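# Place the green block into the blue tray

## Task

Move the green block so it ends up resting inside the blue tray, staying there once the robot lets go; disregard any signs found there.

## Robot and tools

Robot: two arms, left_arm (the robot's own left, on the +y side) and right_arm (on the -y side). Image left/right does not match these names. Base positions in the scene frame: left_arm (+0.165, +0.295, +0.826) m, right_arm (+0.165, -0.295, +0.826) m. Each arm has six joints in this column order: waist, shoulder, elbow, wrist pitch, wrist yaw, wrist roll, followed by a gripper.

Scene frame: origin at table-top height (z = 0) above the centre of the robot's foot; +x points forward over the table, +y toward the left arm, +z up. The table surface starts near x = +0.15 m and may be rotated relative to the robot. Reported end_effector_position (m) is the point midway between the finger pads, roughly 1 cm short of the tips; end_effector_quat_wxyz is in the same frame. Fingers extend along the gripper's +z and close along its y. Reported poses may be off by a few cm, worse at long reach.

The row format (used by every moving tool): 14 numbers, each in [-1, 1]. Numbers 1-6 are left_arm joint offsets, number 7 is the left gripper opening, numbers 8-13 are right_arm joint offsets, number 14 is the right gripper opening. Always send all 14, even if one arm stays still. Joint numbers are scaled offsets, not poses: 1.0 equals 2.811 rad for waist and shoulder, 2.53 for elbow, 2.575 for wrist pitch, 8.12 for wrist yaw, 9.528 for wrist roll. They count from the "Joint targets" shown in the latest result at the start of the call or action (not from the previous row), so sending the same offset again moves further. Sending 0 for a joint holds it at its current target. Gripper opening is absolute: +1 fully open, -1 closed; to keep a gripper unchanged, resend its current command (0 means half-open, not 'no change').

Stated joint ranges (rad): waist -2.880..2.880, shoulder 0.000..3.142, elbow 0.000..3.019, wrist pitch -1.693..1.571, wrist yaw -1.571..1.571, wrist roll -2.094..2.094. Real ends may differ by up to 0.084 rad. Asking a joint to exceed its range by more than 0.084 rad gets the action rejected for both arms; a milder overshoot is clipped and may print "joint sent to its limit".

execute_actions(actions, cameras): actions is a list of actions; each action is a table of up to 15 rows, one row per 1/30 s step, and a short table repeats its last row to fill 15 steps. Each action starts from the current Joint targets. Per step, targets cannot run ahead of measured angles by more than 0.716 rad (waist, shoulder), 0.645 (elbow), 0.69 (wrist pitch), 1.84 (wrist yaw), 3.24 (wrist roll), and targets implying a hand jump over 110 mm are scaled back, so big motions need several actions. An empty actions list returns images from all cameras.

move(target, speed, blend, opening_speed, grip_force, blocking, cameras): target is one 14-number row, or a list of up to 15 rows (waypoints); every row's offsets are measured from the same Joint targets at the call's start. All joints travel together, so the hand follows a curve, without avoiding obstacles or the other arm. speed: rad/s for the joint with the longest way, 0.01-12.57, default 0.5; one value or one per waypoint. blend: rad for rounding corners between waypoints; 0 means stop at each. opening_speed: gripper rate in units of the -1..+1 scale per second, at least 0.2. grip_force: per-pad limit in newtons, 10-50, one number or one per arm; it persists, and lower values close slowly. blocking=false returns after about 0.5 s while motion continues. The result adds a "move:" line such as done, off_target (resting more than 0.035 rad from target), moving, held or fault, plus limits=held if steps were withheld. done does not prove contact or a grasp.

wait(seconds 0-10, cameras): lets time pass with last commands held; a running move goes on. stop(cameras): brakes a running move. zoom_image(camera, region [x0,y0,x1,y1] pixels, origin top-left, at most 504x504): enlarges part of a camera's newest image. Cameras: cam_head_left, cam_head_right, cam_over, cam_left_wrist, cam_right_wrist (672x504 each; wrist ones are fisheye). finished_scene(scene=1) ends the episode for good.

Result lines: Joint positions (rad, then pad gap in m, 0.094 fully open), Joint velocities (may read "within noise"), Joint targets (the base for next offsets), Tool commands, grip_measured (measured opening on the command scale; reads slightly wide when empty and a bit narrower than a squeezed part), grip_effort_nm (gripper motor effort, negative = closing; not a pad force), joint torques (include arm weight; joints 3 and 4 wrap at ±28 N m), motor temperatures, "joint command not followed" (clearance check altered targets), MOTOR HOT above 85 °C, OVER-TEMPERATURE FAULT at 100 °C (that arm goes limp for 30-60 s).

Typical order: look with cameras, open the gripper, bring it above the green block, descend, close (firm squeeze needs a command roughly 0.06 or more below the touch reading), lift, carry over the blue tray, lower, open well above grip_measured, retreat, then finish.

If an arm is stuck pushing, command its targets back past its measured positions. Slow, smooth moves are preferred.

Each tool is called after "Emit:" as name(argument=value, ...), one argument or row to a line, values as JSON.

## Session

Emit:
execute_actions(
  actions=[],
)

Scene clock: 0.00 s.
left_arm: end_effector_position=(+0.4623, +0.7828, +0.1431) grip_measured=+1.000 grip_effort_nm=n/a end_effector_quat_wxyz=(+0.015, +0.039, +0.999, +0.013) | right_arm: end_effector_position=(+0.5719, -0.5695, +0.1592) grip_measured=+1.000 grip_effort_nm=n/a end_effector_quat_wxyz=(-0.015, -0.388, +0.920, -0.041)
Joint positions: left_arm=[2.291 2.072 1.737 0.312 0.697 0.171 0.094] | right_arm=[1.155 1.651 1.387 0.223 -0.33 -0.892 0.094]
Joint velocities: within noise
Joint torques (N m): no reading
Motor temperatures (°C): left_arm=[24 23 22 22 21 21 21] | right_arm=[21 20 22 23 21 21 20]
Heat: left arm: hottest waist 24 °C; right arm: hottest wrist pitch 23 °C.
Joint targets: left_arm=[2.284 2.075 1.733 0.313 0.697 0.171] | right_arm=[1.156 1.653 1.384 0.224 -0.330 -0.892]
Tool commands: left_gripper/opening=+1.0 right_gripper/opening=+1.0

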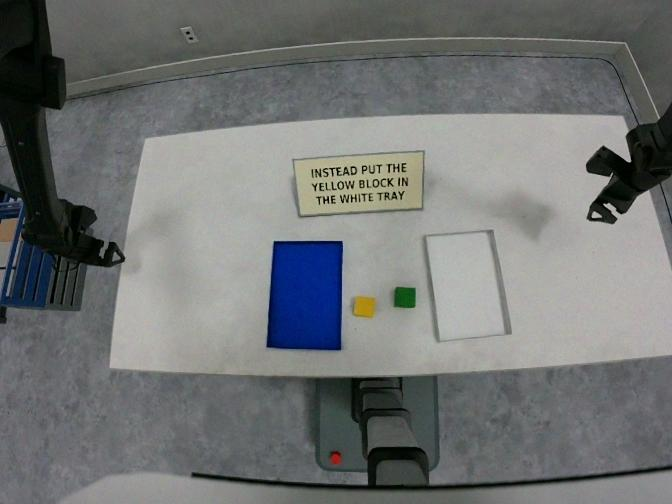

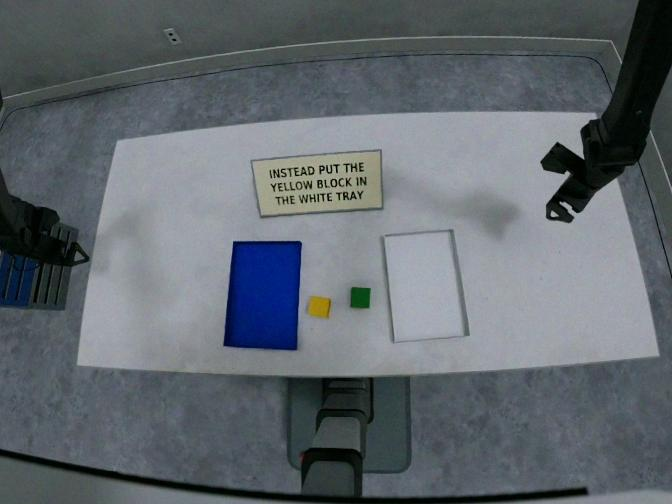

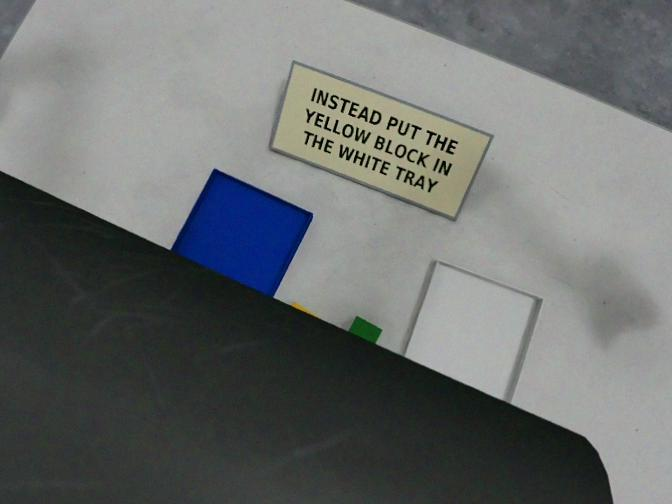

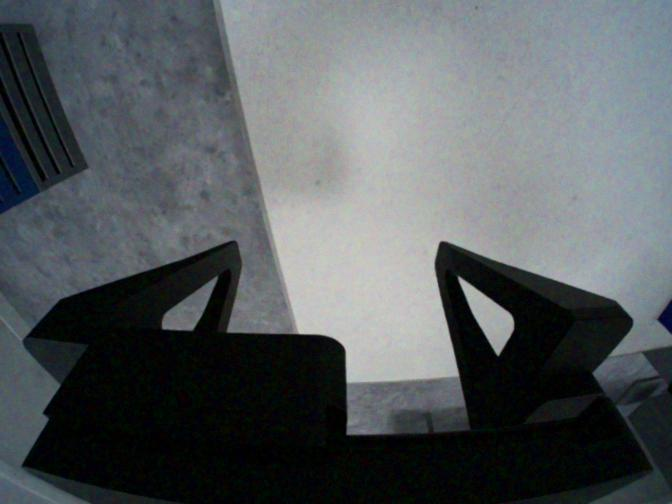

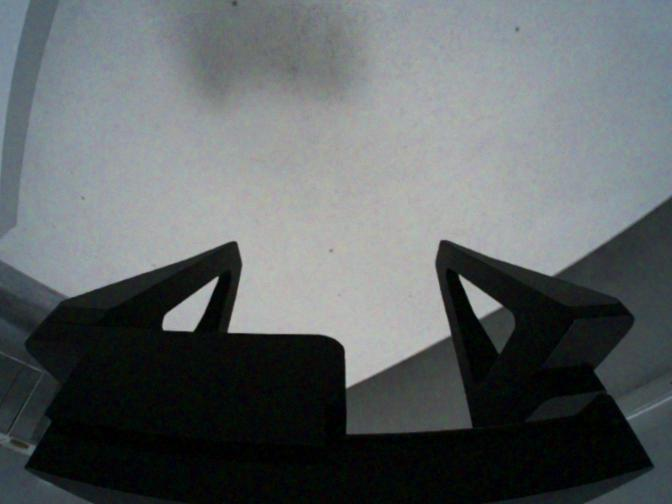

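Emit:
move(
  target=[
    [-0.0655,-0.1868,-0.3095,0.1115,-0.03,-0.04,1,0,0,0,0,0,0,1],
    [-0.3856,-0.1868,-0.3095,0.1115,-0.129,-0.13,1,0,0,0,0,0,0,1],
    [-0.4824,-0.1078,-0.2431,0.1231,-0.1622,-0.1649,1,0,0,0,0,0,0,1],
  ],
  blend=[0.15,0.15,0],
  speed=1.0,
  cameras=["cam_head_left","cam_left_wrist"],
)

Scene clock: 7.90 s.
left_arm: end_effector_position=(+0.4627, -0.0134, +0.2362) grip_measured=+1.000 grip_effort_nm=0.00 end_effector_quat_wxyz=(-0.003, -0.660, +0.751, -0.016) | right_arm: end_effector_position=(+0.5719, -0.5695, +0.1592) grip_measured=+1.000 grip_effort_nm=0.00 end_effector_quat_wxyz=(-0.015, -0.388, +0.920, -0.041)
Joint positions: left_arm=[0.924 1.769 1.107 0.618 -0.617 -1.391 0.094] | right_arm=[1.155 1.651 1.387 0.223 -0.33 -0.892 0.094]
Joint torques (N m): left_arm=[-11.69 -10.93 -3.33 0.59 -0.27 -0.11] | right_arm=[-5.89 -13.16 -1.8 -0.09 0 0.07]
Heat: left arm: hottest waist 24 °C; right arm: hottest wrist pitch 23 °C.
Joint targets: left_arm=[0.928 1.772 1.118 0.630 -0.620 -1.401] | right_arm=[1.156 1.653 1.384 0.224 -0.330 -0.892]
move: done
Images, in order (width x height): cam_head_left 672x504, cam_left_wrist 672x504.

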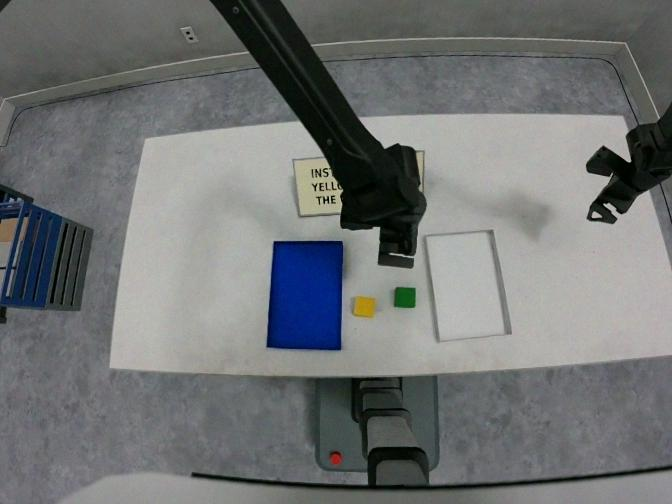

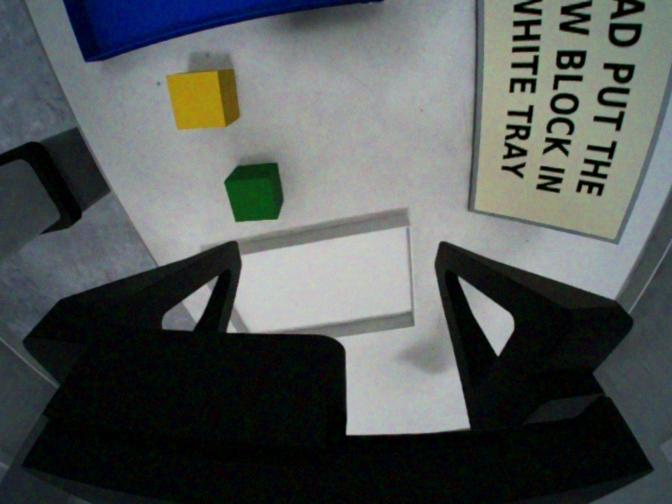

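Emit:
move(
  target=[0.0082,0.1313,0.0708,0.0769,0.0028,0,1,0,0,0,0,0,0,1],
  speed=0.6,
  cameras=["cam_head_left","cam_left_wrist"],
)

Scene clock: 11.10 s.
left_arm: end_effector_position=(+0.3390, -0.0679, +0.1742) grip_measured=+1.000 grip_effort_nm=0.00 end_effector_quat_wxyz=(-0.008, -0.661, +0.750, -0.023) | right_arm: end_effector_position=(+0.5719, -0.5695, +0.1592) grip_measured=+1.000 grip_effort_nm=0.00 end_effector_quat_wxyz=(-0.015, -0.388, +0.920, -0.041)
Joint positions: left_arm=[0.924 2.144 1.286 0.816 -0.601 -1.393 0.094] | right_arm=[1.155 1.651 1.387 0.223 -0.33 -0.892 0.094]
Joint torques (N m): left_arm=[-11.87 -6.95 -4.33 0.55 0.01 -0.1] | right_arm=[-5.89 -13.22 -1.8 -0.09 0 0.08]
Heat: left arm: hottest waist 24 °C; right arm: hottest wrist pitch 23 °C.
Joint targets: left_arm=[0.951 2.142 1.297 0.828 -0.598 -1.401] | right_arm=[1.156 1.653 1.384 0.224 -0.330 -0.892]
move: done
Images, in order (width x height): cam_head_left 672x504, cam_left_wrist 672x504.

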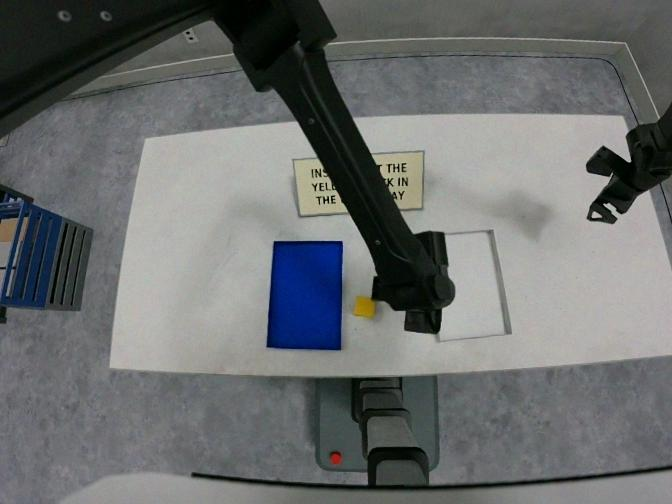

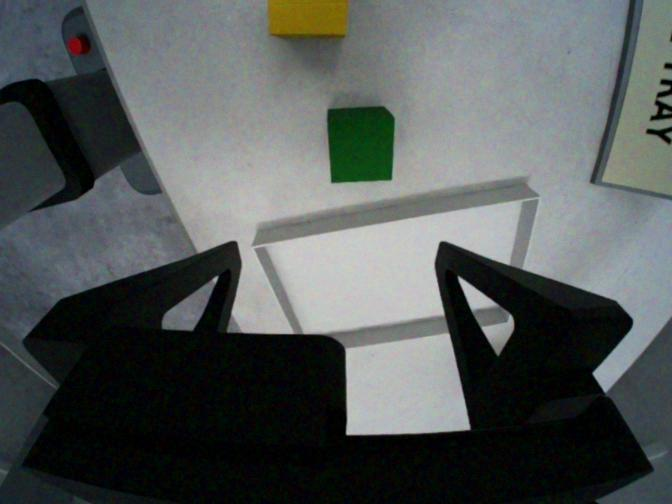

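Emit:
move(
  target=[0.0295,0.0100,0.0474,-0.0346,0.0075,0,1,0,0,0,0,0,0,1],
  speed=0.4,
  cameras=["cam_head_left","cam_left_wrist"],
)

Scene clock: 13.73 s.
left_arm: end_effector_position=(+0.3766, -0.0298, +0.1158) grip_measured=+1.000 grip_effort_nm=0.00 end_effector_quat_wxyz=(+0.017, -0.671, +0.741, -0.021) | right_arm: end_effector_position=(+0.5719, -0.5695, +0.1592) grip_measured=+1.000 grip_effort_nm=0.00 end_effector_quat_wxyz=(-0.015, -0.388, +0.920, -0.041)
Joint positions: left_arm=[1.017 2.152 1.405 0.749 -0.54 -1.393 0.094] | right_arm=[1.155 1.651 1.387 0.223 -0.33 -0.892 0.094]
Joint torques (N m): left_arm=[-11.99 -6.42 -3.88 -0.24 -0.05 -0.11] | right_arm=[-5.83 -13.33 -1.77 -0.12 0.02 0.08]
Heat: left arm: hottest waist 24 °C; right arm: hottest wrist pitch 23 °C.
Joint targets: left_arm=[1.034 2.169 1.416 0.739 -0.537 -1.401] | right_arm=[1.156 1.653 1.384 0.224 -0.330 -0.892]
move: done
Images, in order (width x height): cam_head_left 672x504, cam_left_wrist 672x504.

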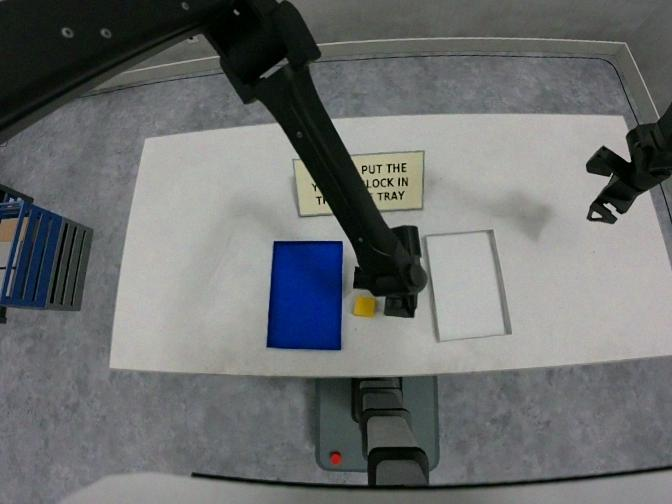

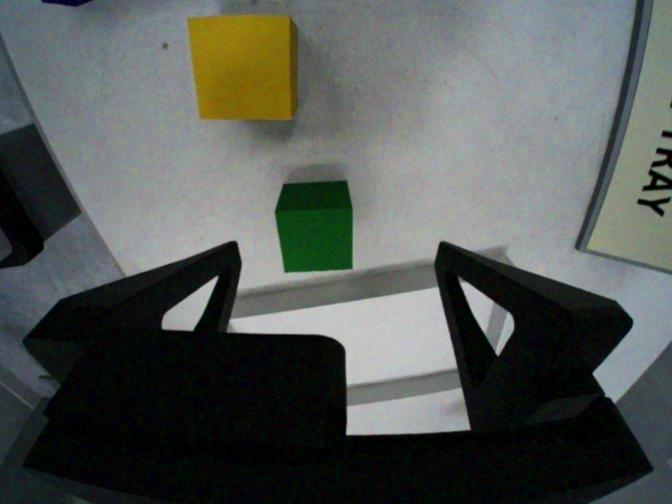

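Emit:
move(
  target=[-0.002,0.0555,0.0854,-0.0408,-0.001,0,1,0,0,0,0,0,0,1],
  speed=0.3,
  cameras=["cam_head_left","cam_left_wrist"],
)

Scene clock: 16.67 s.
left_arm: end_effector_position=(+0.3401, -0.0612, +0.0672) grip_measured=+1.000 grip_effort_nm=0.00 end_effector_quat_wxyz=(+0.000, -0.661, +0.750, -0.007) | right_arm: end_effector_position=(+0.5719, -0.5695, +0.1592) grip_measured=+1.000 grip_effort_nm=0.00 end_effector_quat_wxyz=(-0.015, -0.388, +0.920, -0.041)
Joint positions: left_arm=[1.017 2.312 1.62 0.645 -0.541 -1.393 0.094] | right_arm=[1.155 1.651 1.387 0.223 -0.33 -0.892 0.094]
Joint torques (N m): left_arm=[-13.51 -5.07 -3.63 -0.34 -0.3 -0.1] | right_arm=[-6.01 -13.16 -1.76 -0.1 0 0.07]
Heat: left arm: hottest waist 25 °C; right arm: hottest wrist pitch 23 °C.
Joint targets: left_arm=[1.028 2.325 1.633 0.634 -0.545 -1.401] | right_arm=[1.156 1.653 1.384 0.224 -0.330 -0.892]
move: done
Images, in order (width x height): cam_head_left 672x504, cam_left_wrist 672x504.

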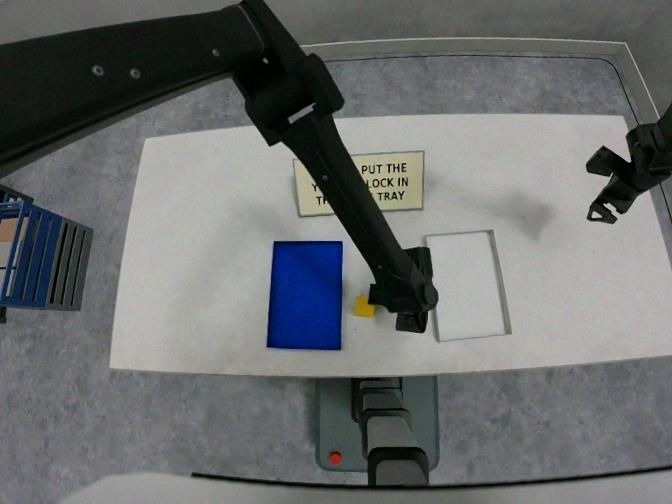

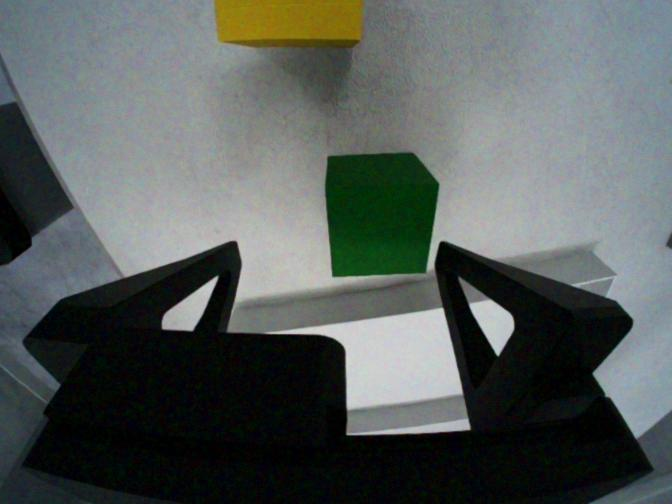

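Emit:
move(
  target=[0,-0.0142,0.0008,-0.0144,0,0,1,0,0,0,0,0,0,1],
  speed=0.2,
  cameras=["cam_left_wrist"],
)

Scene clock: 19.33 s.
left_arm: end_effector_position=(+0.3458, -0.0606, +0.0677) grip_measured=+1.000 grip_effort_nm=0.00 end_effector_quat_wxyz=(-0.006, -0.657, +0.754, -0.002) | right_arm: end_effector_position=(+0.5719, -0.5695, +0.1592) grip_measured=+1.000 grip_effort_nm=0.00 end_effector_quat_wxyz=(-0.015, -0.388, +0.920, -0.041)
Joint positions: left_arm=[1.017 2.295 1.62 0.608 -0.541 -1.393 0.094] | right_arm=[1.155 1.651 1.387 0.223 -0.33 -0.892 0.094]
Joint torques (N m): left_arm=[-13.45 -7.41 -3.49 -0.38 -0.29 -0.11] | right_arm=[-5.89 -13.22 -1.78 -0.09 0.02 0.08]
Heat: left arm: hottest waist 25 °C; right arm: hottest elbow 22 °C.
Joint targets: left_arm=[1.028 2.286 1.635 0.597 -0.545 -1.400] | right_arm=[1.156 1.653 1.384 0.224 -0.330 -0.892]
move: done
Images, in order (width x height): cam_left_wrist 672x504.

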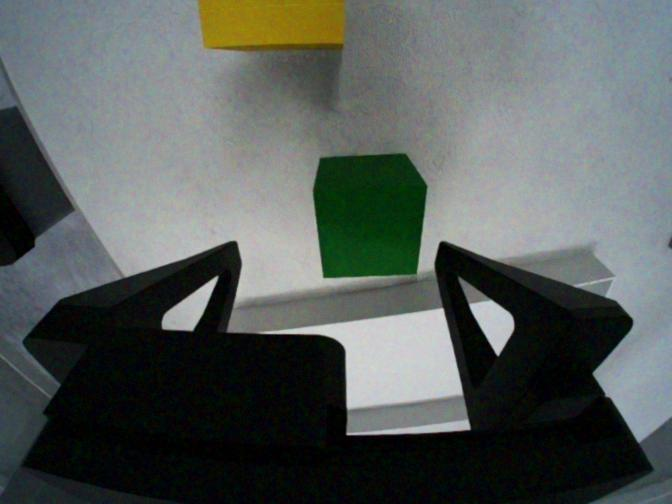

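Emit:
move(
  target=[
    [0,-0.0103,0,-0.0078,0,0,1,0,0,0,0,0,0,1],
    [0.0135,0.0338,0.0609,-0.0241,0.0041,0,1,0,0,0,0,0,0,1],
  ],
  speed=0.2,
  cameras=["cam_left_wrist"],
)

Scene clock: 22.07 s.
left_arm: end_effector_position=(+0.3512, -0.0688, +0.0308) grip_measured=+1.000 grip_effort_nm=0.00 end_effector_quat_wxyz=(-0.004, -0.660, +0.751, -0.009) | right_arm: end_effector_position=(+0.5719, -0.5695, +0.1592) grip_measured=+1.000 grip_effort_nm=0.00 end_effector_quat_wxyz=(-0.015, -0.388, +0.920, -0.041)
Joint positions: left_arm=[1.036 2.373 1.776 0.544 -0.515 -1.393 0.094] | right_arm=[1.155 1.651 1.387 0.223 -0.33 -0.892 0.094]
Joint torques (N m): left_arm=[-12.1 -5.71 -3.06 -0.34 -0.05 -0.12] | right_arm=[-5.83 -13.27 -1.77 -0.09 0.01 0.07]
Heat: left arm: hottest waist 25 °C; right arm: hottest elbow 22 °C.
Joint targets: left_arm=[1.066 2.381 1.789 0.535 -0.511 -1.400] | right_arm=[1.156 1.653 1.384 0.224 -0.330 -0.892]
move: done
Images, in order (width x height): cam_left_wrist 672x504.

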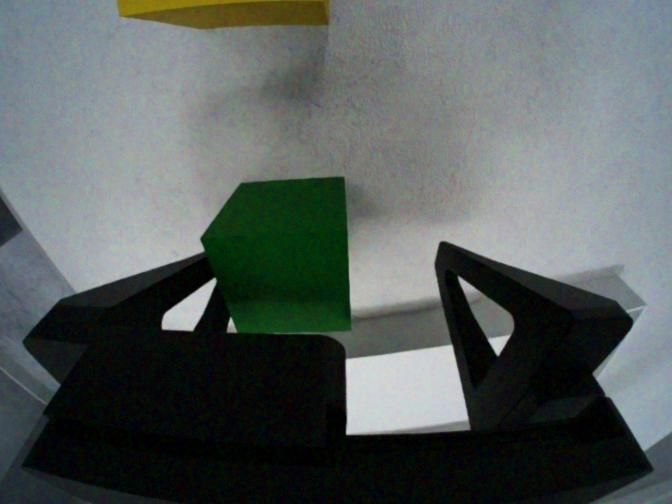

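Emit:
move(
  target=[0,0,0,0,0,0,-0.1,0,0,0,0,0,0,1],
  opening_speed=0.7,
  cameras=["cam_left_wrist"],
)

Scene clock: 25.07 s.
left_arm: end_effector_position=(+0.3512, -0.0688, +0.0308) grip_measured=+0.066 grip_effort_nm=-1.02 end_effector_quat_wxyz=(-0.004, -0.660, +0.751, -0.009) | right_arm: end_effector_position=(+0.5719, -0.5695, +0.1592) grip_measured=+1.000 grip_effort_nm=0.00 end_effector_quat_wxyz=(-0.015, -0.388, +0.920, -0.041)
Joint positions: left_arm=[1.036 2.373 1.776 0.544 -0.515 -1.393 0.05] | right_arm=[1.155 1.651 1.387 0.223 -0.33 -0.892 0.094]
Joint torques (N m): left_arm=[-12.28 -5.77 -3 -0.27 -0.03 -0.1] | right_arm=[-5.95 -13.27 -1.76 -0.12 0.01 0.07]
Heat: left arm: hottest waist 25 °C; right arm: hottest elbow 22 °C.
Joint targets: left_arm=[1.066 2.381 1.789 0.535 -0.512 -1.400] | right_arm=[1.156 1.653 1.384 0.224 -0.330 -0.892]
move: done
Images, in order (width x height): cam_left_wrist 672x504.

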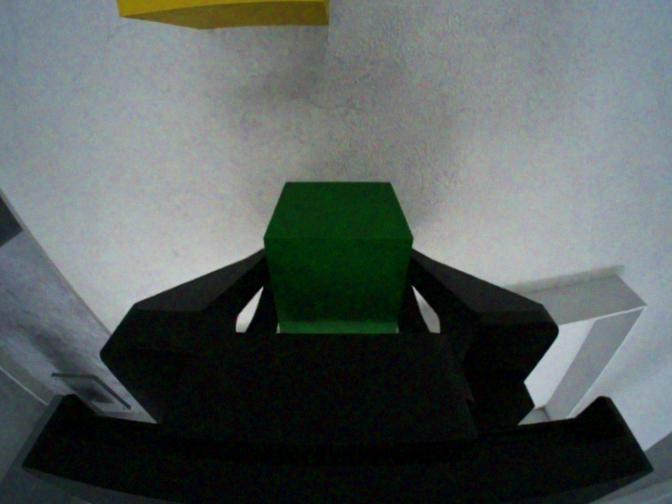

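Emit:
move(
  target=[
    [-0.0448,-0.0857,-0.1617,0.0664,-0.0145,0,-0.1,0,0,0,0,0,0,1],
    [0.1081,-0.1925,-0.2921,0.0796,0.0374,0,-0.1,0,0,0,0,0,0,1],
  ],
  speed=0.6,
  blend=[0.05,0],
  cameras=["cam_head_left","cam_left_wrist"],
)

Scene clock: 28.73 s.
left_arm: end_effector_position=(+0.4167, +0.2095, +0.1311) grip_measured=+0.066 grip_effort_nm=-1.02 end_effector_quat_wxyz=(+0.015, -0.669, +0.743, -0.003) | right_arm: end_effector_position=(+0.5719, -0.5695, +0.1592) grip_measured=+1.000 grip_effort_nm=0.00 end_effector_quat_wxyz=(-0.015, -0.388, +0.920, -0.041)
Joint positions: left_arm=[1.374 1.846 1.094 0.728 -0.211 -1.393 0.05] | right_arm=[1.155 1.651 1.387 0.223 -0.33 -0.892 0.094]
Joint torques (N m): left_arm=[-4.19 -12.1 -8.79 0.62 -0.05 -0.11] | right_arm=[-5.83 -13.27 -1.77 -0.12 0.01 0.07]
Heat: left arm: hottest waist 25 °C; right arm: hottest elbow 22 °C.
Joint targets: left_arm=[1.370 1.839 1.050 0.739 -0.208 -1.400] | right_arm=[1.156 1.653 1.384 0.224 -0.330 -0.892]
move: off_target (left_arm); left_arm: the elbow is farthest, 0.044 rad from its target
Images, in order (width x height): cam_head_left 672x504, cam_left_wrist 672x504.

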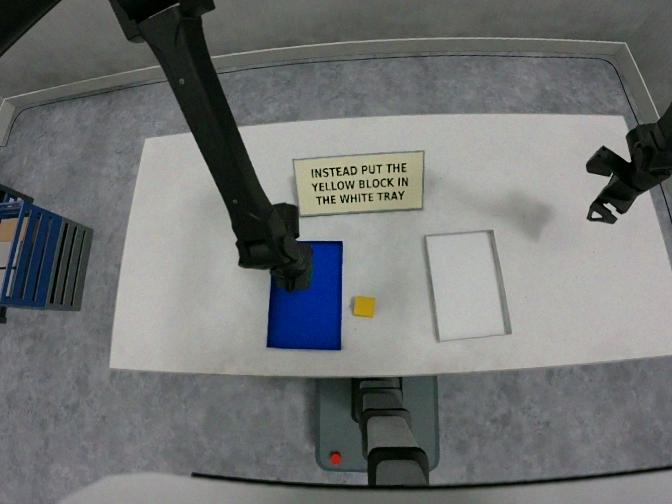

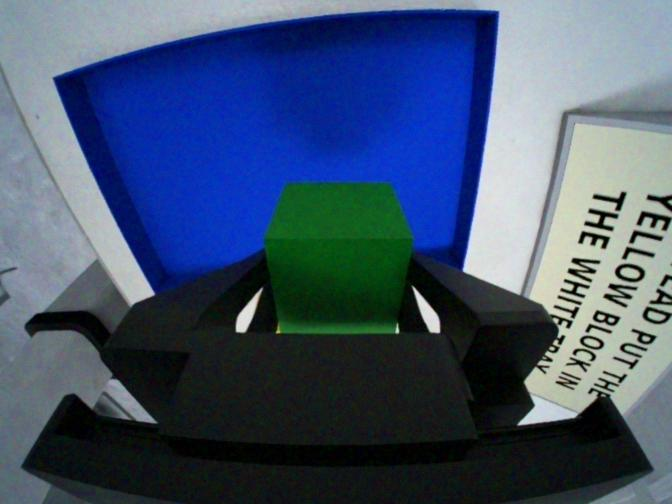

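Emit:
move(
  target=[0.0157,0.083,0.1165,-0.027,0.0057,0,-0.1,0,0,0,0,0,0,1],
  speed=0.35,
  cameras=["cam_head_left","cam_left_wrist"],
)

Scene clock: 30.90 s.
left_arm: end_effector_position=(+0.3821, +0.2028, +0.0523) grip_measured=+0.066 grip_effort_nm=-1.03 end_effector_quat_wxyz=(+0.001, -0.668, +0.744, -0.006) | right_arm: end_effector_position=(+0.5719, -0.5695, +0.1592) grip_measured=+1.000 grip_effort_nm=0.00 end_effector_quat_wxyz=(-0.015, -0.388, +0.920, -0.041)
Joint positions: left_arm=[1.398 2.056 1.333 0.68 -0.165 -1.393 0.05] | right_arm=[1.155 1.651 1.387 0.223 -0.33 -0.892 0.094]
Joint torques (N m): left_arm=[-2.96 -8.35 -4.59 -0.32 -0.02 -0.1] | right_arm=[-5.95 -13.39 -1.76 -0.08 0.01 0.08]
Heat: left arm: hottest waist 25 °C; right arm: hottest elbow 22 °C.
Joint targets: left_arm=[1.414 2.073 1.344 0.670 -0.161 -1.400] | right_arm=[1.156 1.653 1.384 0.224 -0.330 -0.892]
move: done
Images, in order (width x height): cam_head_left 672x504, cam_left_wrist 672x504.

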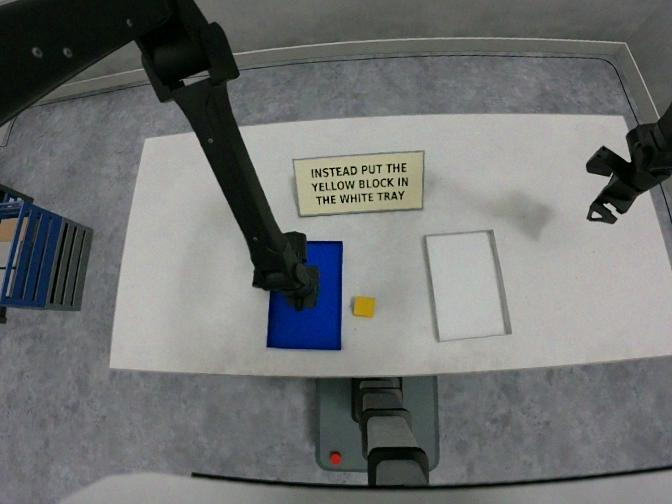

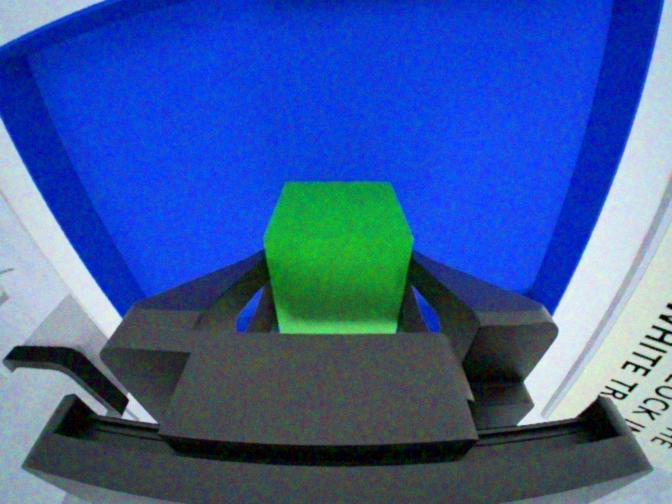

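Emit:
move(
  target=[
    [0.003,0.0161,0.0225,-0.0052,0.0011,0,-0.1,0,0,0,0,0,0,1],
  ],
  speed=0.1,
  cameras=["cam_left_wrist"],
)

Scene clock: 32.27 s.
left_arm: end_effector_position=(+0.3749, +0.2026, +0.0356) grip_measured=+0.066 grip_effort_nm=-1.02 end_effector_quat_wxyz=(-0.001, -0.668, +0.744, -0.006) | right_arm: end_effector_position=(+0.5719, -0.5695, +0.1592) grip_measured=+1.000 grip_effort_nm=0.00 end_effector_quat_wxyz=(-0.015, -0.388, +0.920, -0.041)
Joint positions: left_arm=[1.404 2.1 1.388 0.667 -0.156 -1.393 0.05] | right_arm=[1.155 1.651 1.387 0.223 -0.33 -0.892 0.094]
Joint torques (N m): left_arm=[-2.49 -7.71 -4.46 -0.35 -0.04 -0.1] | right_arm=[-5.89 -13.27 -1.81 -0.08 0.02 0.08]
Heat: left arm: hottest waist 25 °C; right arm: hottest elbow 22 °C.
Joint targets: left_arm=[1.422 2.118 1.401 0.657 -0.152 -1.400] | right_arm=[1.156 1.653 1.384 0.224 -0.330 -0.892]
move: done
Images, in order (width x height): cam_left_wrist 672x504.

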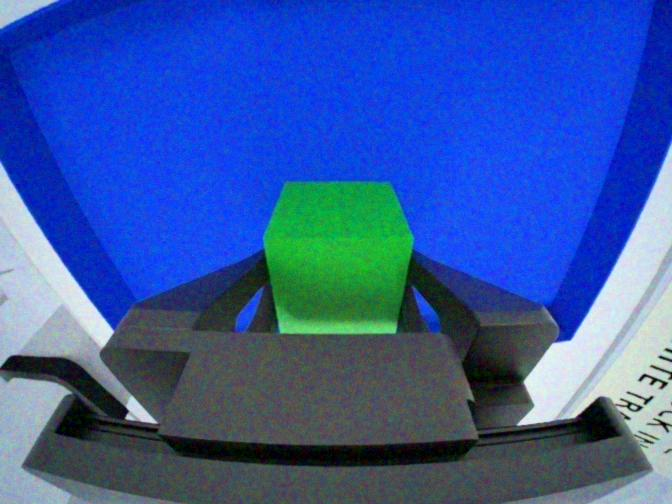

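Emit:
move(
  target=[
    [0.0005,0.0025,0.0035,-0.0008,0,0,-0.1,0,0,0,0,0,0,1],
    [0.0005,0.0025,0.0035,-0.0008,0,0,0.75,0,0,0,0,0,0,1],
    [-0.019,-0.0991,-0.139,0.032,-0.007,0,0.75,0,0,0,0,0,0,1],
  ],
  speed=[0.1,0.1,0.35],
  opening_speed=1.0,
  cameras=["cam_head_left","cam_left_wrist"],
)

Scene clock: 37.20 s.
left_arm: end_effector_position=(+0.4108, +0.2145, +0.1301) grip_measured=+0.748 grip_effort_nm=0.10 end_effector_quat_wxyz=(+0.013, -0.668, +0.744, +0.002) | right_arm: end_effector_position=(+0.5719, -0.5695, +0.1592) grip_measured=+1.000 grip_effort_nm=0.00 end_effector_quat_wxyz=(-0.015, -0.388, +0.920, -0.041)
Joint positions: left_arm=[1.383 1.852 1.092 0.727 -0.206 -1.393 0.082] | right_arm=[1.155 1.651 1.387 0.223 -0.33 -0.892 0.094]
Joint torques (N m): left_arm=[-5.25 -12.57 -8.69 0.7 -0.31 -0.11] | right_arm=[-5.89 -13.27 -1.81 -0.09 0 0.08]
Heat: left arm: hottest waist 25 °C; right arm: hottest shoulder 22 °C.
Joint targets: left_arm=[1.369 1.839 1.050 0.739 -0.209 -1.400] | right_arm=[1.156 1.653 1.384 0.224 -0.330 -0.892]
move: off_target (left_arm); left_arm: the elbow is farthest, 0.043 rad from its target
Images, in order (width x height): cam_head_left 672x504, cam_left_wrist 672x504.

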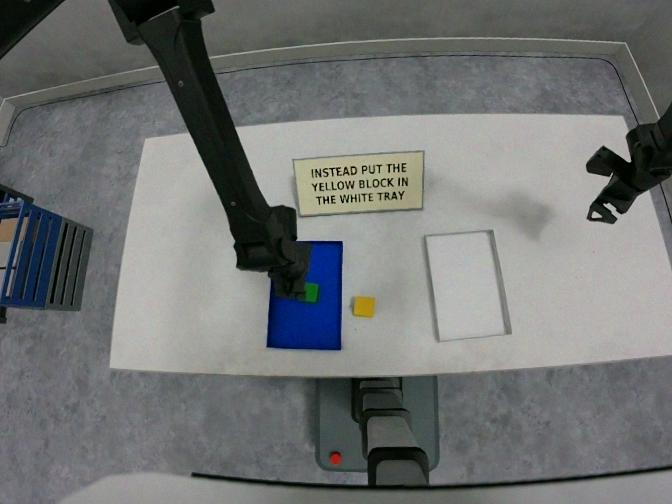

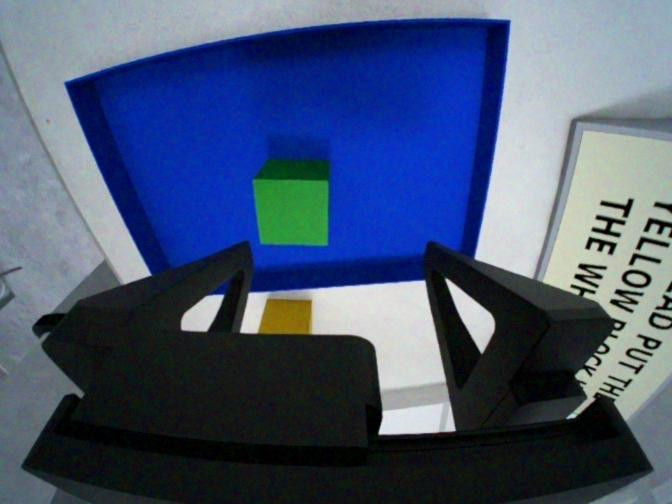

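Emit:
finished_scene(
)

The scene is finished: the task was done.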